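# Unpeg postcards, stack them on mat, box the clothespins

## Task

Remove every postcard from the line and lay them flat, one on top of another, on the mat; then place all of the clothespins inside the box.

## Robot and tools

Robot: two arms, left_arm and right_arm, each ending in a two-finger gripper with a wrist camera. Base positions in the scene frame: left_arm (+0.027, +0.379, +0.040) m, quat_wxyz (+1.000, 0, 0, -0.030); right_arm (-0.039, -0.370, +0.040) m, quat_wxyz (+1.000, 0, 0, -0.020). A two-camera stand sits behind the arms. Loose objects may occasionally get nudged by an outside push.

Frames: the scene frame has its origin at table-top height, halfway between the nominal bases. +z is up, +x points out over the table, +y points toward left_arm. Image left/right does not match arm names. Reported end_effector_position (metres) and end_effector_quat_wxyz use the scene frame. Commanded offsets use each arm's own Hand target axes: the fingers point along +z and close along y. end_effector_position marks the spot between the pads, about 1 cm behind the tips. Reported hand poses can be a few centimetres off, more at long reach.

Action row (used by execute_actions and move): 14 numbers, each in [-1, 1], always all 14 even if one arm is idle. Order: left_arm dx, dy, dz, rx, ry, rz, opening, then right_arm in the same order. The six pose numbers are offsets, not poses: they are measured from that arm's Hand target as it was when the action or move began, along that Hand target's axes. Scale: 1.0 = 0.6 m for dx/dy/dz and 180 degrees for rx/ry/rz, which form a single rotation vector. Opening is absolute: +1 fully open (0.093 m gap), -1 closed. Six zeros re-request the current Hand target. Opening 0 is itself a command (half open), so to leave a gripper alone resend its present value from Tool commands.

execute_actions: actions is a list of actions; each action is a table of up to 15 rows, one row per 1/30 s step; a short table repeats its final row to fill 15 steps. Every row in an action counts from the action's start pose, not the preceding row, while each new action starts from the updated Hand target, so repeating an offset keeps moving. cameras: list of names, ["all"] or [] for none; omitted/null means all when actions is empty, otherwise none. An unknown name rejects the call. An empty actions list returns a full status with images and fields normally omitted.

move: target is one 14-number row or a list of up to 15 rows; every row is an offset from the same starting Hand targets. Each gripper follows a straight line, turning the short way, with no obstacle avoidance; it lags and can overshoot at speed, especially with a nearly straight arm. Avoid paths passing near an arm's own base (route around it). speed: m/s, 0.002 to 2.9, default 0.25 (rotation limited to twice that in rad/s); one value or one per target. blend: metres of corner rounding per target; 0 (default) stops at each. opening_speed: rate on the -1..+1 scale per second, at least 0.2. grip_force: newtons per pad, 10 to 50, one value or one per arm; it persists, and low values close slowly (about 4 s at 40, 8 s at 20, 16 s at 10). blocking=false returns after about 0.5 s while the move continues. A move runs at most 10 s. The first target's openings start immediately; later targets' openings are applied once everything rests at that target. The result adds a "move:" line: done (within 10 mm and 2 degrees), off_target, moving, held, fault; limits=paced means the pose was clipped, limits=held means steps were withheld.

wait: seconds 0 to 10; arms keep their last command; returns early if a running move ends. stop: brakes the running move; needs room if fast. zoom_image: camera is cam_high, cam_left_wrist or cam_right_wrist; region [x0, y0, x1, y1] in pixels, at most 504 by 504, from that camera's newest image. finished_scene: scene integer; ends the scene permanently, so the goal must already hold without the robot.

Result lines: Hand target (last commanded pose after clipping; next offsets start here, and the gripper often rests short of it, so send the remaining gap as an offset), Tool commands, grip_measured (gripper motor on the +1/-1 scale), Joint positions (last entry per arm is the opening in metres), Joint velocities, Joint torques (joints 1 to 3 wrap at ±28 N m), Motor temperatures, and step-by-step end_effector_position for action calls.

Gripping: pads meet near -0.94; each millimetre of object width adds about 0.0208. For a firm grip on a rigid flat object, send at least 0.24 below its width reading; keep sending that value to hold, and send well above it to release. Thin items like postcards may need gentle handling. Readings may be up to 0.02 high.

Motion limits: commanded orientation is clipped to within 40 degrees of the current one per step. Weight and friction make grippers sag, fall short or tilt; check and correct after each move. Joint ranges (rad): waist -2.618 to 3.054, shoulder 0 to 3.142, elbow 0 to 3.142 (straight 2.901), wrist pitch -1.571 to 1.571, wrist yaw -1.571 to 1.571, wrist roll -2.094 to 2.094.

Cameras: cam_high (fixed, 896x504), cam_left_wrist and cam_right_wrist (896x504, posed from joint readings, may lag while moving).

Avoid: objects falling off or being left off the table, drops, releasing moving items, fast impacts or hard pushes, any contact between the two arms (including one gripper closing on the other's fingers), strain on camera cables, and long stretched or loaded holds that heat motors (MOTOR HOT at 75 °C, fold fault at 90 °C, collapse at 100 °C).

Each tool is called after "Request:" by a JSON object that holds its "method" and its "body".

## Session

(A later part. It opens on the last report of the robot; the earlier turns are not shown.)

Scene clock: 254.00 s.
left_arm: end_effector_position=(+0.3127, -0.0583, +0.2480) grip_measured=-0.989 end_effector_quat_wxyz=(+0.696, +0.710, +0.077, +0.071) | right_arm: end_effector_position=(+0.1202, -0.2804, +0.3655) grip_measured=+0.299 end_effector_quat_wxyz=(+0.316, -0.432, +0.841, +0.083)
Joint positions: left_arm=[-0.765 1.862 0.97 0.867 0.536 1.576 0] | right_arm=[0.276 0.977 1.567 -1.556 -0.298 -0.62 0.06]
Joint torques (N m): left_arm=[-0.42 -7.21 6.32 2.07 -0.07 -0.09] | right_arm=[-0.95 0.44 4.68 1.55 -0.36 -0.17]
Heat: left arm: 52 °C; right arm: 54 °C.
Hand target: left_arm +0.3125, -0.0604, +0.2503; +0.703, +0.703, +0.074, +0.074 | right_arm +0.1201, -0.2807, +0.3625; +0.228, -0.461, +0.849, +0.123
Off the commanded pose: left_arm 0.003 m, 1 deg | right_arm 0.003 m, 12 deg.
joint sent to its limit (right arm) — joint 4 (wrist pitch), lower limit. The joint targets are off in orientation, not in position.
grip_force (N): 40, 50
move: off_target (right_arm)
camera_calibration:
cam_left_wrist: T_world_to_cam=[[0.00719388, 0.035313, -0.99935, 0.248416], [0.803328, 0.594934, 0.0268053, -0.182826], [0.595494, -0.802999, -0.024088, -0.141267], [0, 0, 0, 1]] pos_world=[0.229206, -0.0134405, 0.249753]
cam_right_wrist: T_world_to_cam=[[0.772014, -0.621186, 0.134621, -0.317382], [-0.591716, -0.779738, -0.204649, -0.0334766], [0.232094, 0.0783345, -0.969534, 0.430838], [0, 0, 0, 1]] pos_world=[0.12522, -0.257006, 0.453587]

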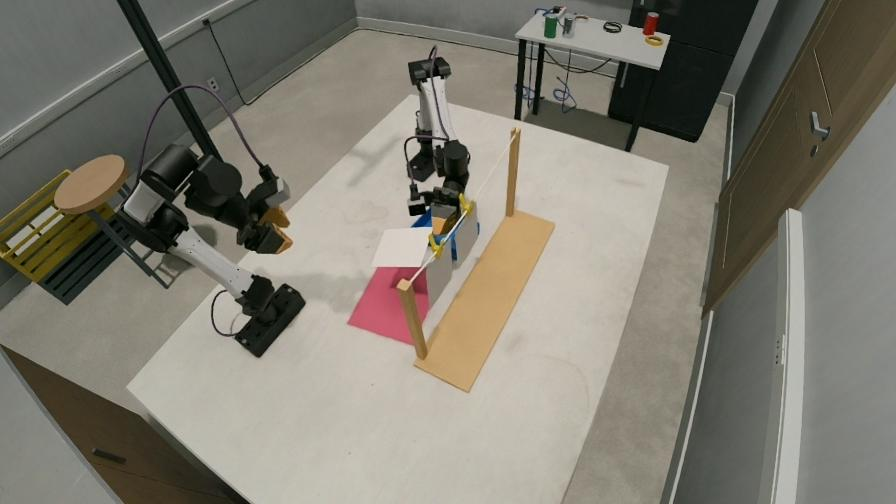

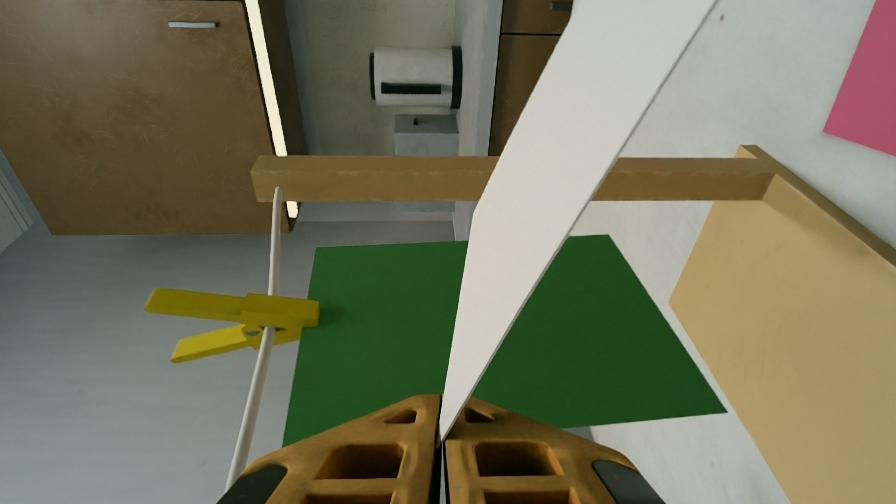

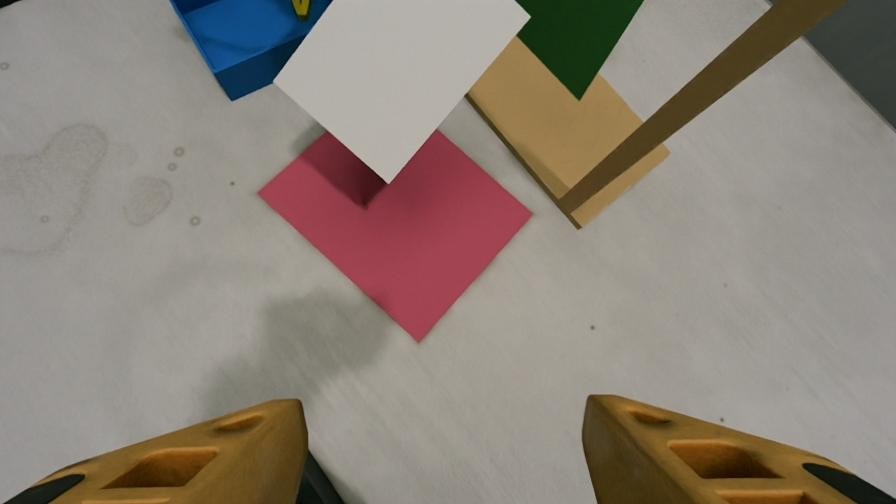

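Request:
{"method": "move", "body": {"target": [[-0.0475,-0.2005,0.059,0.1944,0,0,-1,0,0,0,0,0,0,0.3],[-0.0475,-0.309,0.059,0.1944,0,0,-1,0,0,0,0,0,0,0.3]], "speed": [0.12,0.06], "blend": [0.005,0], "cameras": ["all"]}}

Request:
{"method": "zoom_image", "body": {"camera": "cam_high", "region": [330, 150, 530, 370]}}

Scene clock: 290.67 s.
left_arm: end_effector_position=(+0.2935, -0.0987, +0.0690) grip_measured=-0.989 end_effector_quat_wxyz=(+0.456, +0.884, +0.098, +0.046) | right_arm: end_effector_position=(+0.1202, -0.2804, +0.3655) grip_measured=+0.299 end_effector_quat_wxyz=(+0.316, -0.432, +0.841, +0.083)
Joint positions: left_arm=[-0.903 2.156 1.219 0.278 0.32 1.799 0] | right_arm=[0.276 0.977 1.567 -1.556 -0.298 -0.62 0.06]
Joint torques (N m): left_arm=[-0.49 -8.96 5.41 1.84 0.11 0.05] | right_arm=[-0.91 0.46 4.67 1.54 -0.37 -0.18]
Motor temperatures (°C): left_arm=[23 44 35 40 23 25 23] | right_arm=[23 44 41 36 24 25 24]
Heat: left arm: 44 °C; right arm: 44 °C.
Hand target: left_arm +0.2920, -0.1010, +0.0650; +0.459, +0.882, +0.093, +0.048 | right_arm +0.1201, -0.2807, +0.3625; +0.228, -0.461, +0.849, +0.123
Off the commanded pose: left_arm 0.005 m, 1 deg | right_arm 0.003 m, 12 deg.
joint sent to its limit (right arm) — joint 4 (wrist pitch), lower limit. The joint targets are off in orientation, not in position.
grip_force (N): 40, 50
move: off_target (right_arm)
camera_calibration:
cam_left_wrist: T_world_to_cam=[[-0.112588, 0.579207, -0.807368, 0.146593], [0.820626, 0.512349, 0.253123, -0.167454], [0.560265, -0.634048, -0.532997, -0.104494], [0, 0, 0, 1]] pos_world=[0.212466, -0.0653673, 0.105046]
cam_right_wrist: T_world_to_cam=[[0.772014, -0.621186, 0.134621, -0.317382], [-0.591716, -0.779738, -0.204649, -0.0334766], [0.232094, 0.0783345, -0.969534, 0.430838], [0, 0, 0, 1]] pos_world=[0.12522, -0.257006, 0.453587]

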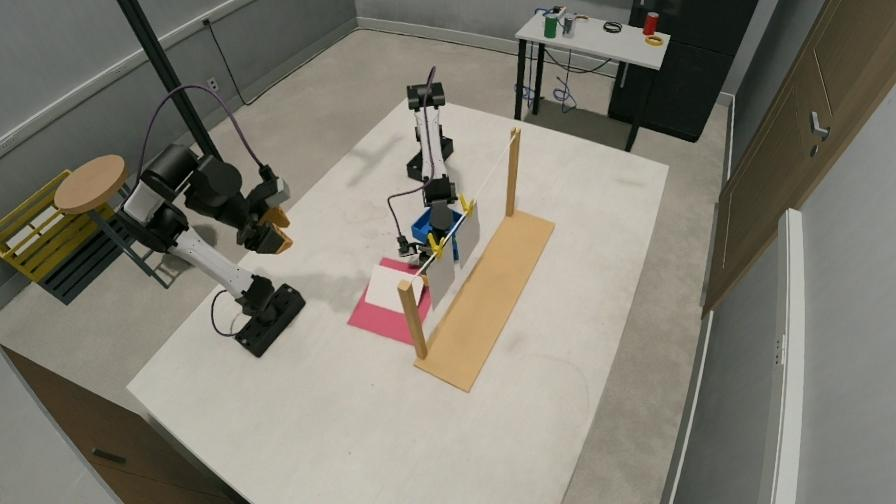

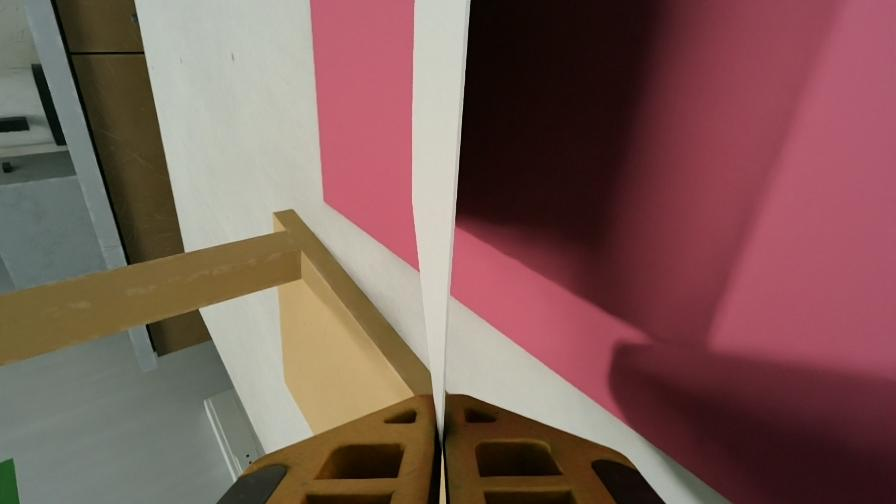

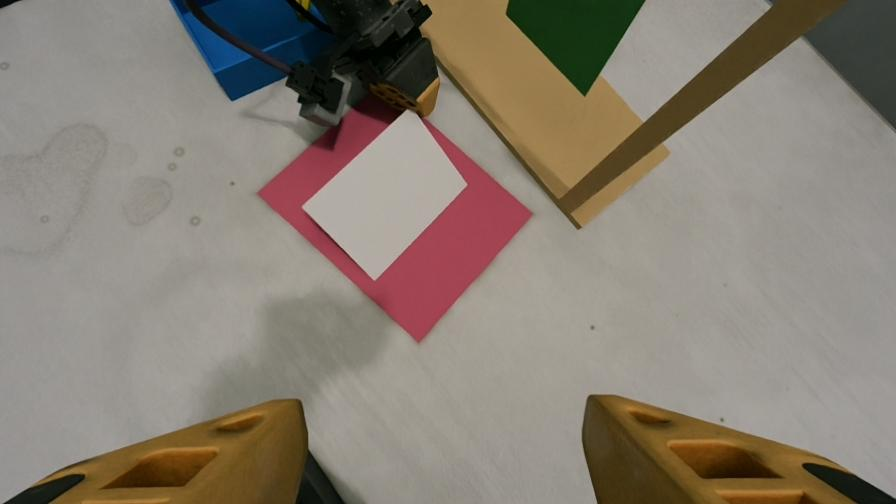

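Scaled by 2.291 from the camera's 896x504 image, which has a finer 1280x720 frame.

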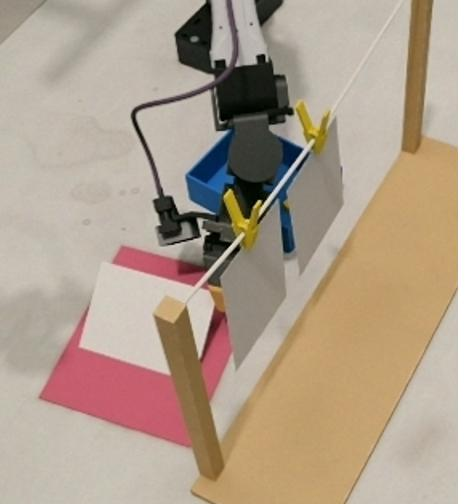

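Request:
{"method": "move", "body": {"target": [[0,0,0,0,0,0,-0.5,0,0,0,0,0,0,0.3],[0.003,-0.0777,-0.111,0,0,0,-0.5,0,0,0,0,0,0,0.3],[0.003,0.1953,-0.302,0,0,0,-0.5,0,0,0,0,0,0,0.3]], "speed": [0.1,0.12,0.25], "blend": [0,0.01,0], "opening_speed": 0.6, "cameras": ["all"]}}

Request:
{"method": "zoom_image", "body": {"camera": "cam_high", "region": [330, 150, 530, 370]}}

Scene clock: 299.23 s.
left_arm: end_effector_position=(+0.2755, -0.0188, +0.2398) grip_measured=-0.501 end_effector_quat_wxyz=(+0.435, +0.893, +0.105, +0.041) | right_arm: end_effector_position=(+0.1202, -0.2804, +0.3655) grip_measured=+0.299 end_effector_quat_wxyz=(+0.316, -0.432, +0.841, +0.083)
Joint positions: left_arm=[-0.82 1.651 1.316 -0.39 0.372 1.858 0.021] | right_arm=[0.276 0.977 1.567 -1.556 -0.298 -0.62 0.06]
Joint torques (N m): left_arm=[0.57 -9.28 9.85 1.47 0.33 0.09] | right_arm=[-0.9 0.4 4.7 1.55 -0.36 -0.17]
Heat: left arm: 43 °C; right arm: 43 °C.
Hand target: left_arm +0.2769, -0.0212, +0.2650; +0.459, +0.882, +0.093, +0.048 | right_arm +0.1201, -0.2807, +0.3625; +0.228, -0.461, +0.849, +0.123
Off the commanded pose: left_arm 0.025 m, 3 deg | right_arm 0.003 m, 12 deg.
joint sent to its limit (right arm) — joint 4 (wrist pitch), lower limit. The joint targets are off in orientation, not in position.
grip_force (N): 40, 50
move: off_target (left_arm, right_arm)
camera_calibration:
cam_left_wrist: T_world_to_cam=[[-0.133441, 0.612773, -0.778912, 0.235825], [0.821832, 0.507666, 0.258589, -0.238638], [0.553883, -0.605628, -0.571339, 0.0588399], [0, 0, 0, 1]] pos_world=[0.194999, 0.0122764, 0.279014]
cam_right_wrist: T_world_to_cam=[[0.772014, -0.621186, 0.134621, -0.317382], [-0.591716, -0.779738, -0.204649, -0.0334766], [0.232094, 0.0783345, -0.969534, 0.430838], [0, 0, 0, 1]] pos_world=[0.12522, -0.257006, 0.453587]

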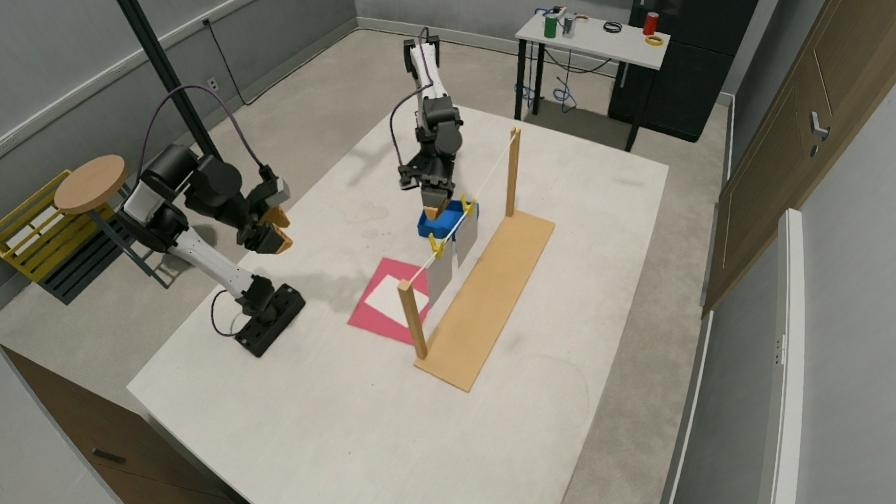

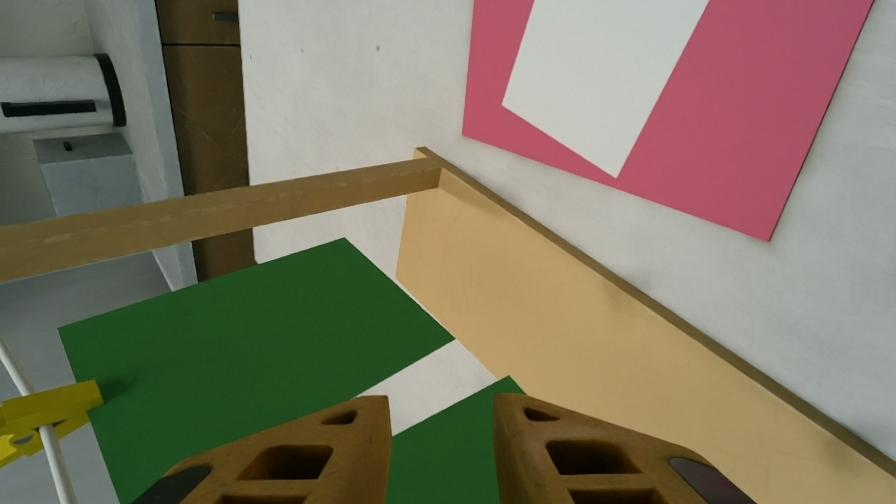

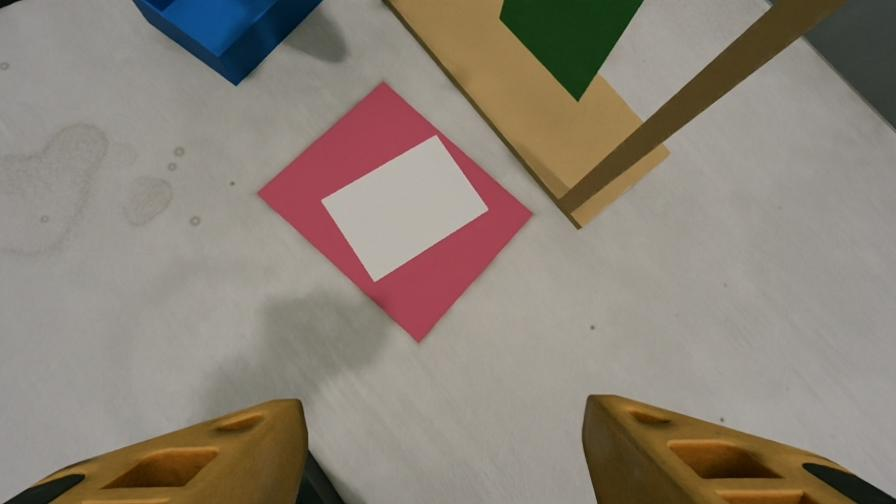

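Scaled by 2.291 from the camera's 896x504 image, which has a finer 1280x720 frame.

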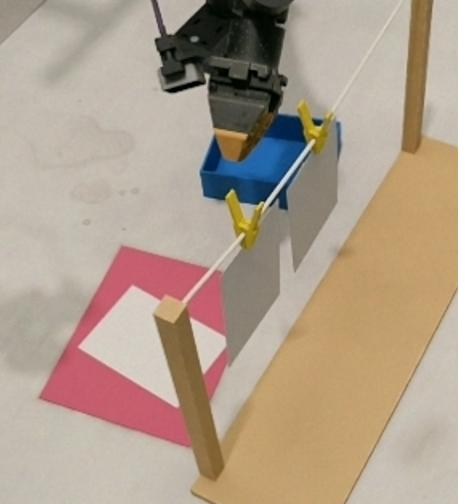

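Request:
{"method": "move", "body": {"target": [[-0.0157,-0.1425,-0.073,-0.2299,-0.0764,-0.5093,1,0,0,0,0,0,0,0.3],[0.1637,-0.1915,0.0078,-0.2299,-0.0764,-0.5093,1,-0.3287,-0.0357,0.1177,0.1231,-0.0723,-0.272,0.8],[0.1777,-0.1305,0.0892,-0.1003,-0.2005,-0.4607,1,-0.3287,-0.0357,0.1177,0.1231,-0.0723,-0.272,0.8]], "speed": [0.25,0.2,0.12], "blend": [0.03,0.01,0], "cameras": ["all"]}}

Request:
{"method": "zoom_image", "body": {"camera": "cam_high", "region": [400, 150, 560, 300]}}

Scene clock: 338.00 s.
left_arm: end_effector_position=(+0.3744, +0.0022, +0.1691) grip_measured=+1.000 end_effector_quat_wxyz=(+0.500, +0.498, +0.503, -0.499) | right_arm: end_effector_position=(+0.2471, -0.1245, +0.3854) grip_measured=+0.798 end_effector_quat_wxyz=(-0.412, +0.704, -0.572, +0.086)
Joint positions: left_arm=[-0.48 2.195 1.052 1.138 1.025 0.001 0.093] | right_arm=[0.76 1.399 1.691 -0.995 0.028 -1.07 0.084]
Joint torques (N m): left_arm=[0.85 -8.31 7.69 1.45 0.12 0.02] | right_arm=[0.59 -3.95 9.84 2.1 -0.08 -0.11]
Heat: left arm: 41 °C; right arm: 41 °C.
Hand target: left_arm +0.3809, +0.0022, +0.1700; +0.500, +0.500, +0.500, -0.500 | right_arm +0.2500, -0.1193, +0.3999; -0.431, +0.702, -0.560, +0.092
Off the commanded pose: left_arm 0.007 m, 0 deg | right_arm 0.016 m, 3 deg.
grip_force (N): 40, 50
move: off_target (right_arm); blend cut to 0 m at target 2; target 2's new opening was sent with right_arm's hand 0.016 m and 3 deg from that target
camera_calibration:
cam_left_wrist: T_world_to_cam=[[-0.99982, 0.00592583, -0.018004, 0.378063], [0.0188323, 0.418103, -0.908205, 0.185916], [0.00214566, -0.90838, -0.418139, 0.157579], [0, 0, 0, 1]] pos_world=[0.374156, 0.0631692, 0.241546]
cam_right_wrist: T_world_to_cam=[[0.732948, -0.0041058, 0.680272, -0.445098], [0.034625, -0.998461, -0.0433324, -0.0769038], [0.679403, 0.0553148, -0.731678, 0.203398], [0, 0, 0, 1]] pos_world=[0.190707, -0.0898638, 0.448277]

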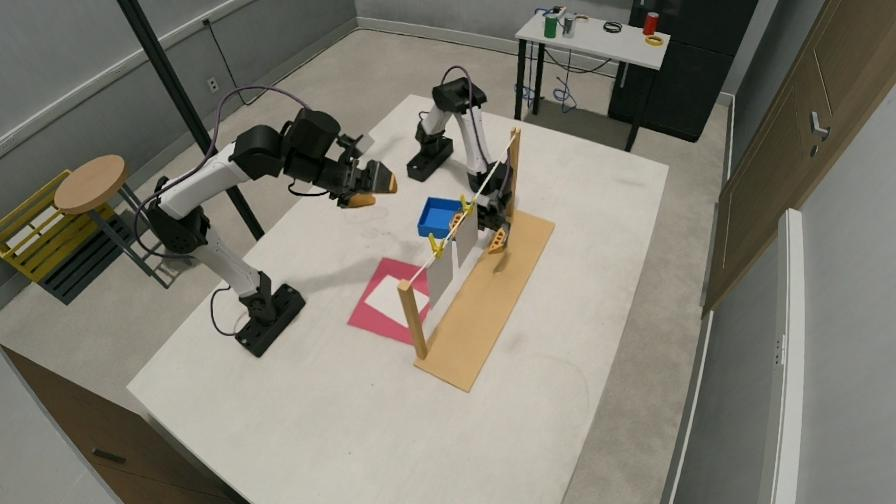

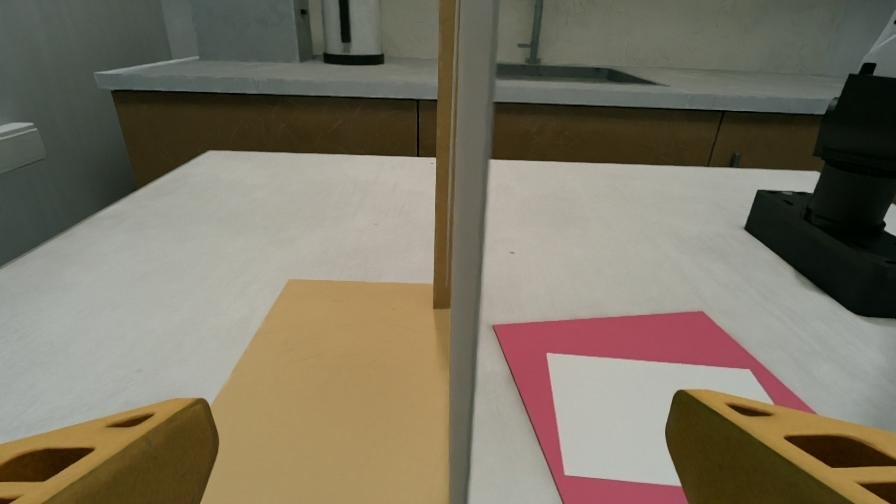

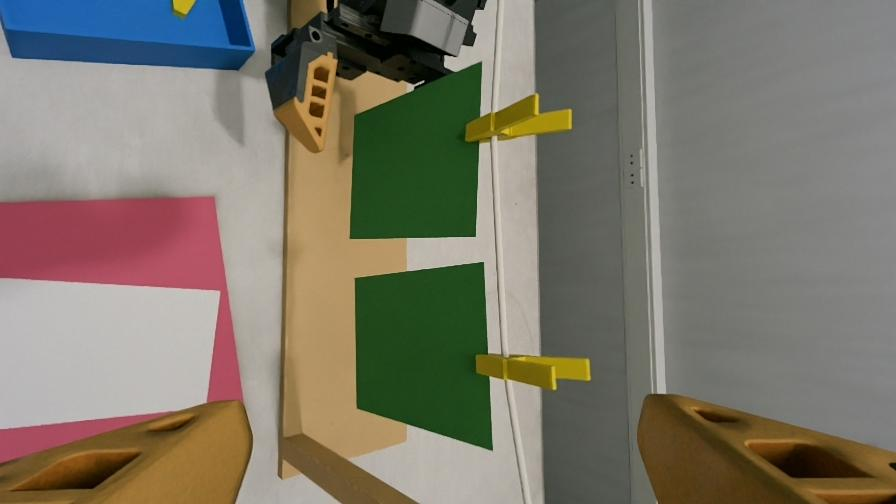

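Scaled by 3.150 from the camera's 896x504 image, which has a finer 1280x720 frame.

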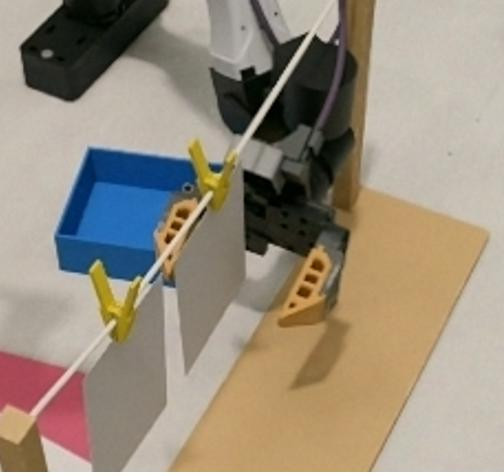

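Request:
{"method": "move", "body": {"target": [[0,0,0,0,0,0,-1,0,0,0,0,0,0,0.8],[-0.0142,0.0725,0,0,0,0.122,-1,0,0,0,0,0,0,0.8],[-0.0567,0.1367,0,0,0,0.25,-1,-0.0559,-0.0272,0.1507,0,0,0,0.8]], "speed": [0.08,0.07,0.07], "blend": [0,0.008,0], "opening_speed": 0.8, "grip_force": [30,50], "cameras": ["all"]}}

Request:
{"method": "zoom_image", "body": {"camera": "cam_high", "region": [400, 150, 560, 300]}}

Scene clock: 363.83 s.
left_arm: end_effector_position=(+0.4408, +0.0025, +0.1912) grip_measured=-0.988 end_effector_quat_wxyz=(+0.625, +0.627, +0.330, -0.327) | right_arm: end_effector_position=(+0.2798, -0.0819, +0.3659) grip_measured=+0.798 end_effector_quat_wxyz=(-0.410, +0.711, -0.564, +0.091)
Joint positions: left_arm=[-0.405 2.289 1.363 0.916 1.103 0.614 0] | right_arm=[0.796 1.556 1.745 -0.895 0.057 -1.07 0.084]
Joint torques (N m): left_arm=[0.47 -9.68 8.83 1.41 0.08 0.09] | right_arm=[0.75 -5.42 10.28 2.12 -0.06 0.11]
Motor temperatures (°C): left_arm=[23 42 39 38 23 25 22] | right_arm=[23 39 45 39 24 25 24]
Heat: left arm: 42 °C; right arm: 45 °C.
Hand target: left_arm +0.4474, +0.0022, +0.1938; +0.629, +0.629, +0.323, -0.322 (not the last commanded pose) | right_arm +0.2828, -0.0752, +0.3808; -0.430, +0.702, -0.560, +0.092 (not the last commanded pose)
Off the commanded pose: left_arm 0.026 m, 10 deg | right_arm 0.045 m, 3 deg.
grip_force (N): 30, 50
move: off_target (left_arm, right_arm; path cut at 10 s); path passed 2 of 3 targets
camera_calibration:
cam_left_wrist: T_world_to_cam=[[-0.809842, 0.0120988, -0.586523, 0.469776], [0.536372, 0.420225, -0.731927, -0.0572584], [0.237616, -0.907339, -0.346805, 0.0496802], [0, 0, 0, 1]] pos_world=[0.399351, 0.0634545, 0.250855]
cam_right_wrist: T_world_to_cam=[[0.725754, 0.0166207, 0.687753, -0.454551], [0.0490216, -0.998416, -0.0276019, -0.046177], [0.686205, 0.053747, -0.72542, 0.160229], [0, 0, 0, 1]] pos_world=[0.222206, -0.0471607, 0.427578]

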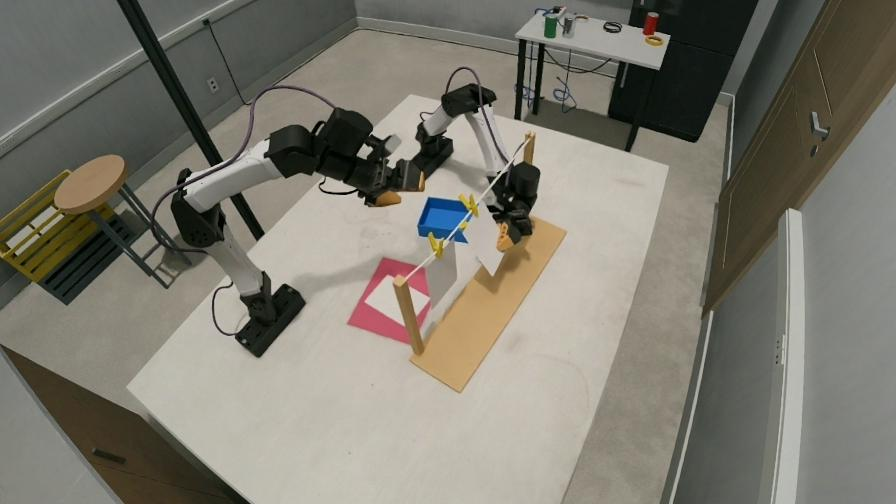

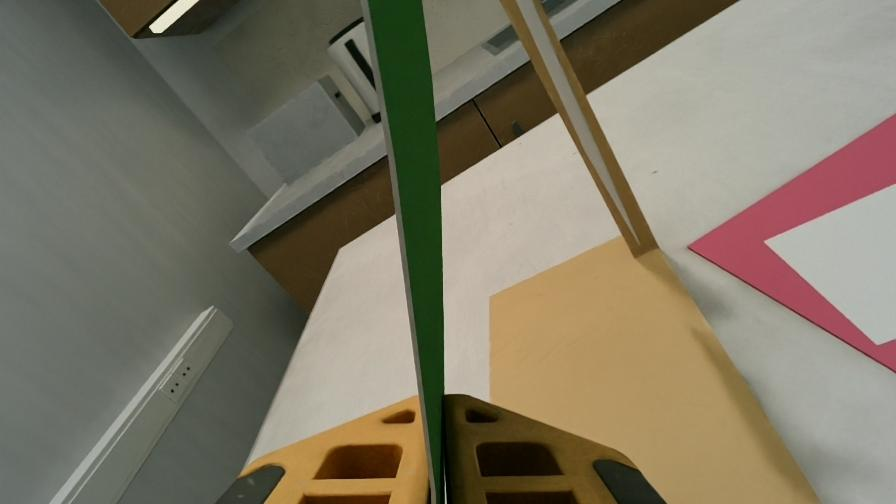

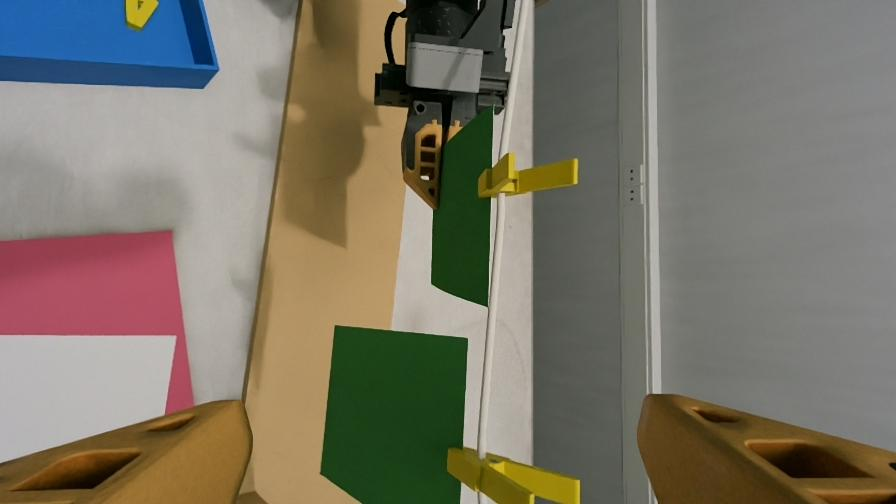

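Scaled by 3.150 from the camera's 896x504 image, which has a finer 1280x720 frame.

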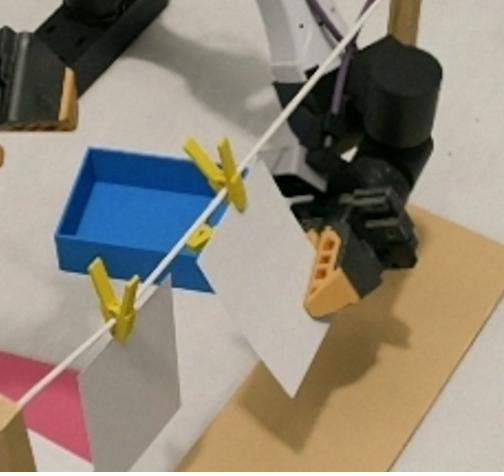

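Request:
{"method": "move", "body": {"target": [0,0,0,0,0,0,-1,0.0163,-0.083,0.1157,-0.0853,-0.1102,0.0728,0.8], "speed": 0.15, "cameras": ["all"]}}

Request:
{"method": "zoom_image", "body": {"camera": "cam_high", "region": [400, 150, 560, 300]}}

Scene clock: 395.60 s.
left_arm: end_effector_position=(+0.4407, +0.0025, +0.1910) grip_measured=-0.988 end_effector_quat_wxyz=(+0.625, +0.628, +0.330, -0.327) | right_arm: end_effector_position=(+0.3615, -0.0489, +0.3648) grip_measured=+0.798 end_effector_quat_wxyz=(-0.427, +0.694, -0.560, -0.148)
Joint positions: left_arm=[-0.405 2.289 1.363 0.915 1.103 0.616 0] | right_arm=[0.538 2.005 2.275 -1.047 -0.566 -1.043 0.084]
Joint torques (N m): left_arm=[0.61 -9.57 8.95 1.43 0.06 0.09] | right_arm=[-0.62 -8.21 9.58 1.7 -0.48 0.11]
Heat: left arm: 45 °C; right arm: 46 °C.
Hand target: left_arm +0.4474, +0.0022, +0.1938; +0.629, +0.629, +0.323, -0.322 | right_arm +0.3639, -0.0487, +0.3702; -0.431, +0.690, -0.561, -0.154
Off the commanded pose: left_arm 0.007 m, 1 deg | right_arm 0.006 m, 1 deg.
grip_force (N): 30, 50
move: done
camera_calibration:
cam_left_wrist: T_world_to_cam=[[-0.809796, 0.0127285, -0.586574, 0.469672], [0.536578, 0.420444, -0.73165, -0.0574545], [0.237309, -0.907229, -0.347304, 0.0497942], [0, 0, 0, 1]] pos_world=[0.399351, 0.063353, 0.250755]
cam_right_wrist: T_world_to_cam=[[0.904797, -0.00256608, 0.425836, -0.483792], [0.169184, -0.91551, -0.36499, 0.0665421], [0.390794, 0.402286, -0.827916, 0.26284], [0, 0, 0, 1]] pos_world=[0.323759, -0.0460585, 0.447913]

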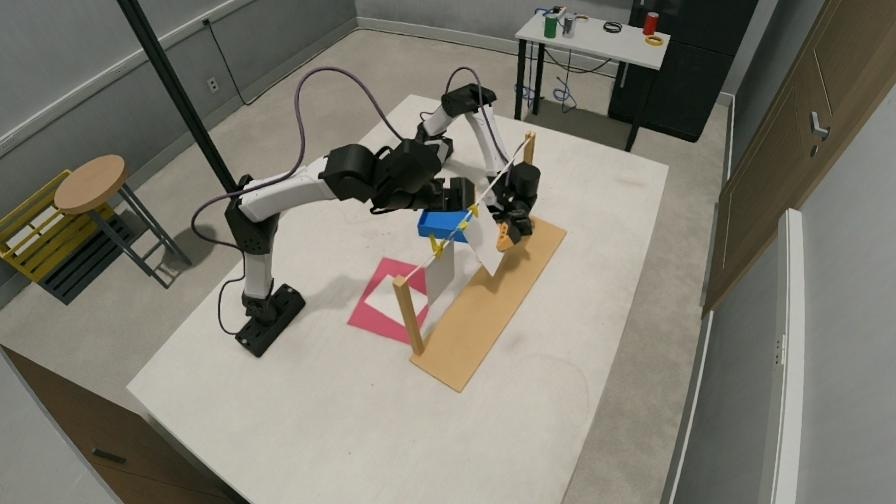

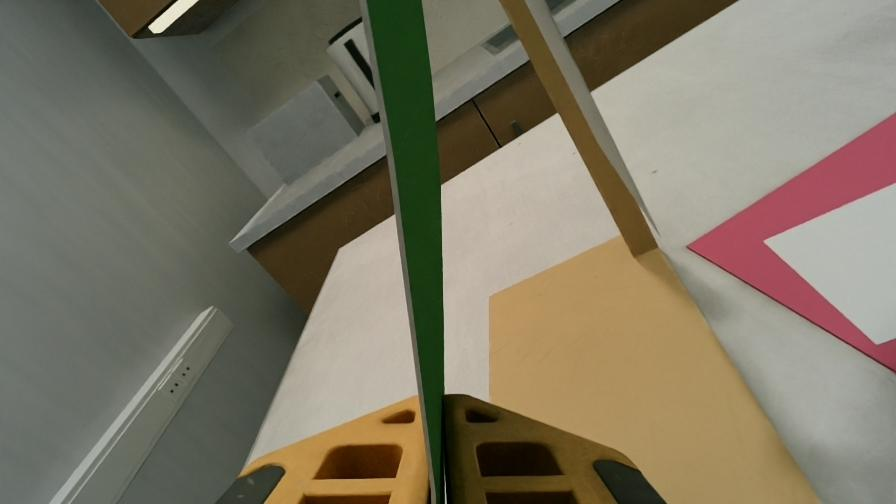

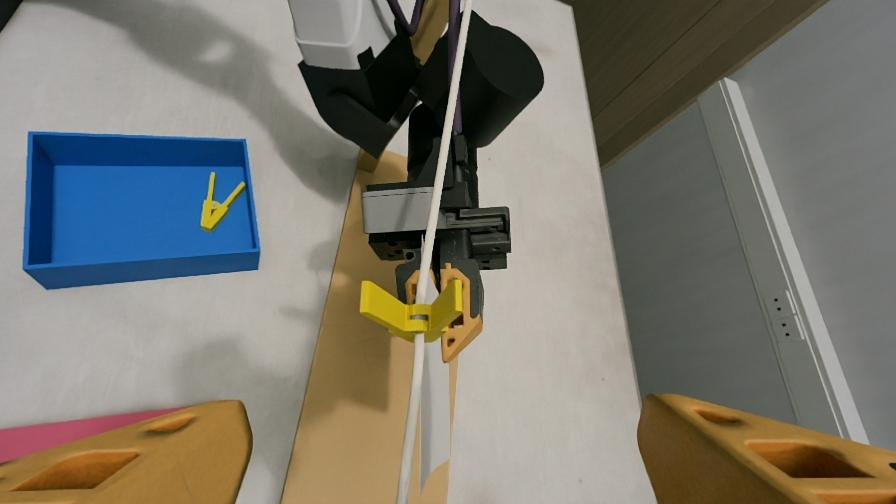

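Scaled by 3.150 from the camera's 896x504 image, which has a finer 1280x720 frame.

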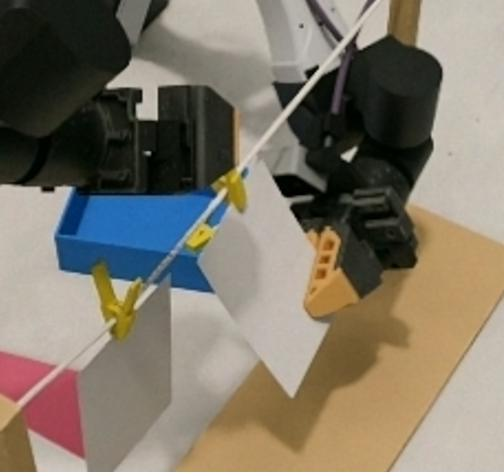

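Request:
{"method": "move", "body": {"target": [[0,0,0,0,0,0,-1,0.0107,0.0198,0.1183,0,0,0,0.8],[0,0,0,0,0,0,-1,0.0107,0.0198,0.1183,0,0,0,-1]], "speed": 0.07, "opening_speed": 1.0, "cameras": ["cam_high","cam_right_wrist"]}}

Request:
{"method": "zoom_image", "body": {"camera": "cam_high", "region": [400, 150, 560, 300]}}

Scene clock: 407.47 s.
left_arm: end_effector_position=(+0.4407, +0.0026, +0.1906) grip_measured=-0.988 end_effector_quat_wxyz=(+0.624, +0.628, +0.331, -0.327) | right_arm: end_effector_position=(+0.3734, -0.0029, +0.3249) grip_measured=-0.765 end_effector_quat_wxyz=(-0.432, +0.692, -0.558, -0.151)
Joint positions: left_arm=[-0.405 2.289 1.363 0.912 1.103 0.616 0] | right_arm=[0.615 2.062 2.167 -0.837 -0.517 -0.975 0.009]
Joint torques (N m): left_arm=[0.57 -9.59 8.95 1.48 0.07 0.1] | right_arm=[0.57 -9.4 6.68 1.97 -0.29 0.14]
Heat: left arm: 45 °C; right arm: 46 °C.
Hand target: left_arm +0.4474, +0.0022, +0.1938; +0.629, +0.629, +0.323, -0.322 | right_arm +0.3744, +0.0017, +0.3193; -0.431, +0.690, -0.561, -0.154
Off the commanded pose: left_arm 0.007 m, 1 deg | right_arm 0.007 m, 1 deg.
grip_force (N): 30, 50
move: done
camera_calibration:
cam_right_wrist: T_world_to_cam=[[0.902749, -0.00688658, 0.430112, -0.478089], [0.172198, -0.910479, -0.375999, 0.0944957], [0.394198, 0.413497, -0.820749, 0.203092], [0, 0, 0, 1]] pos_world=[0.335264, -0.00123388, 0.40785]
Images, in order (width x height): cam_high 896x504, cam_right_wrist 896x504.

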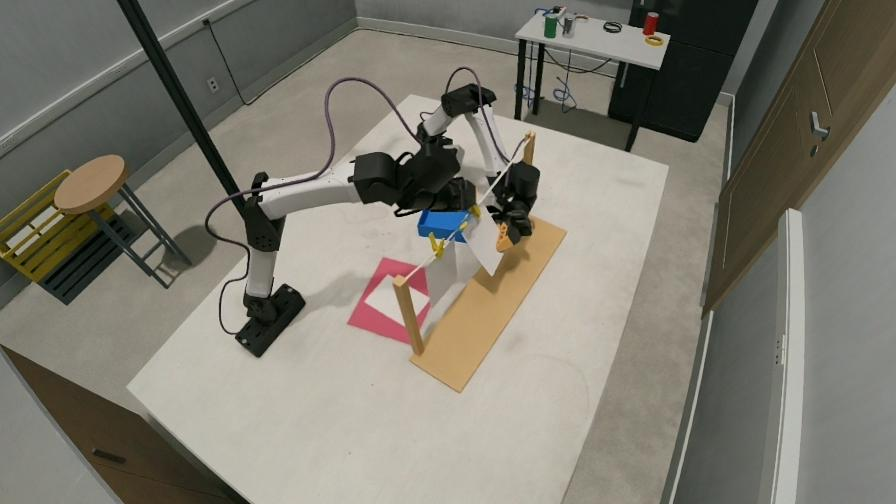

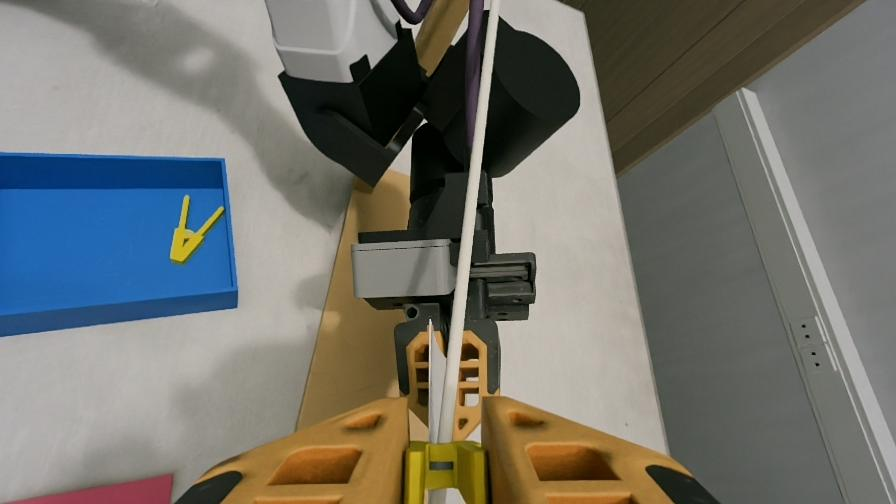

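Scaled by 3.150 from the camera's 896x504 image, which has a finer 1280x720 frame.

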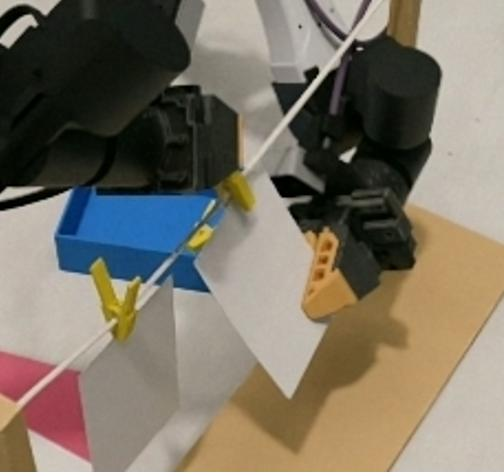

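Request:
{"method": "move", "body": {"target": [[0,0,0,0,0,0,-1,-0.0958,0.0007,-0.0805,0,0,0,-1],[0,0,0,0,0,0,-1,-0.2,0.165,0.089,-0.0053,0.1413,0.2061,-1],[-0.066,0.15,0,0,0,0,-1,0.0443,0.3648,0.3817,-0.0053,0.1413,0.2061,-1]], "speed": [0.05,0.2,0.15], "blend": [0.003,0.02,0], "cameras": ["all"]}}

Request:
{"method": "zoom_image", "body": {"camera": "cam_high", "region": [390, 110, 580, 300]}}

Scene clock: 431.87 s.
left_arm: end_effector_position=(+0.4897, +0.0010, +0.2489) grip_measured=-0.988 end_effector_quat_wxyz=(+0.606, +0.630, +0.349, -0.337) | right_arm: end_effector_position=(+0.2479, +0.1542, +0.0577) grip_measured=-0.782 end_effector_quat_wxyz=(+0.204, -0.503, +0.831, +0.123)
Joint positions: left_arm=[-0.364 2.31 1.721 0.494 1.146 0.644 0] | right_arm=[1.106 2.525 2.149 -0.714 -0.01 -0.021 0.008]
Joint torques (N m): left_arm=[0.83 -12.37 11.86 1.74 0.12 -0.2] | right_arm=[0.73 -15.97 6.61 1.57 -0.04 0.12]
Motor temperatures (°C): left_arm=[23 46 38 38 23 25 23] | right_arm=[23 47 45 38 24 25 25]
Heat: left arm: 46 °C; right arm: 47 °C.
Hand target: left_arm +0.4972, +0.0021, +0.2784; +0.629, +0.629, +0.323, -0.322 | right_arm +0.2468, +0.1604, +0.0755; +0.223, -0.497, +0.828, +0.133
Off the commanded pose: left_arm 0.031 m, 4 deg | right_arm 0.019 m, 3 deg.
elbow stopped short (right arm): the move would have taken joint 3 (elbow) straighter than the controller allows.
grip_force (N): 30, 50
move: off_target (left_arm, right_arm)
camera_calibration:
cam_left_wrist: T_world_to_cam=[[-0.836977, 0.0341047, -0.546174, 0.546541], [0.50224, 0.444206, -0.741913, -0.0214633], [0.217311, -0.895275, -0.388919, 0.0770323], [0, 0, 0, 1]] pos_world=[0.451482, 0.0598597, 0.312542]
cam_right_wrist: T_world_to_cam=[[0.881417, -0.472318, 0.00444439, -0.147216], [-0.471916, -0.880987, -0.0340288, 0.294006], [0.0199879, 0.0278962, -0.999411, 0.130852], [0, 0, 0, 1]] pos_world=[0.265889, 0.185832, 0.141434]

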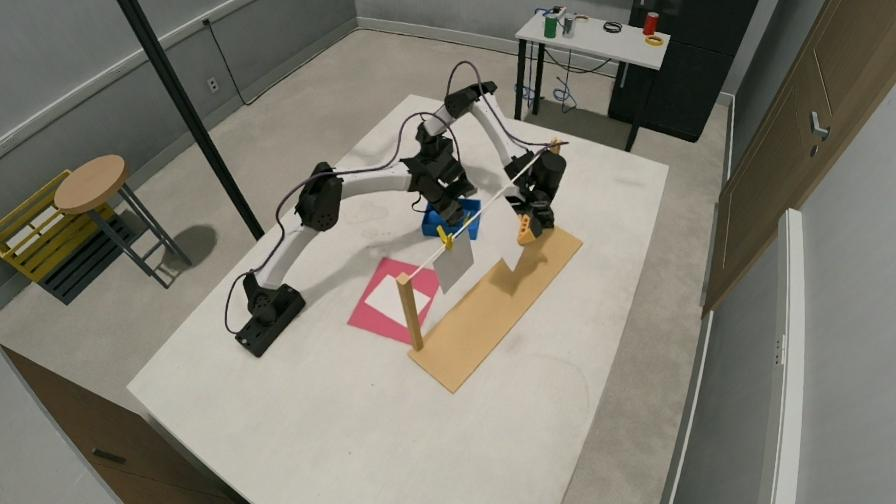

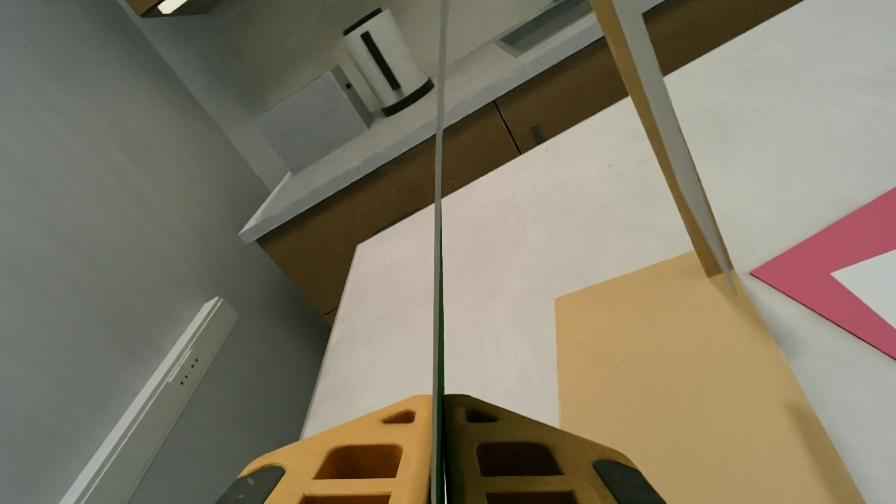

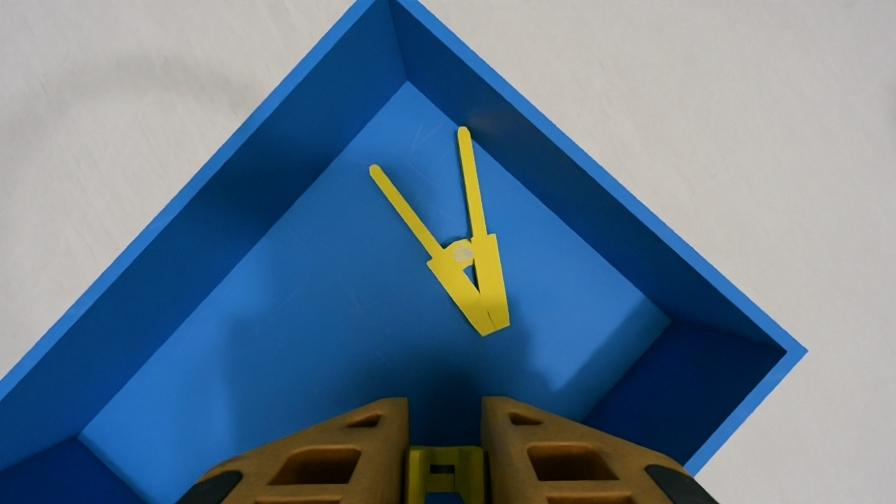

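Scaled by 2.653 from the camera's 896x504 image, which has a finer 1280x720 frame.

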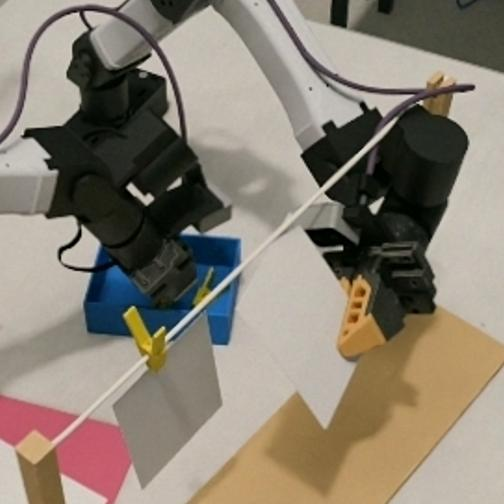

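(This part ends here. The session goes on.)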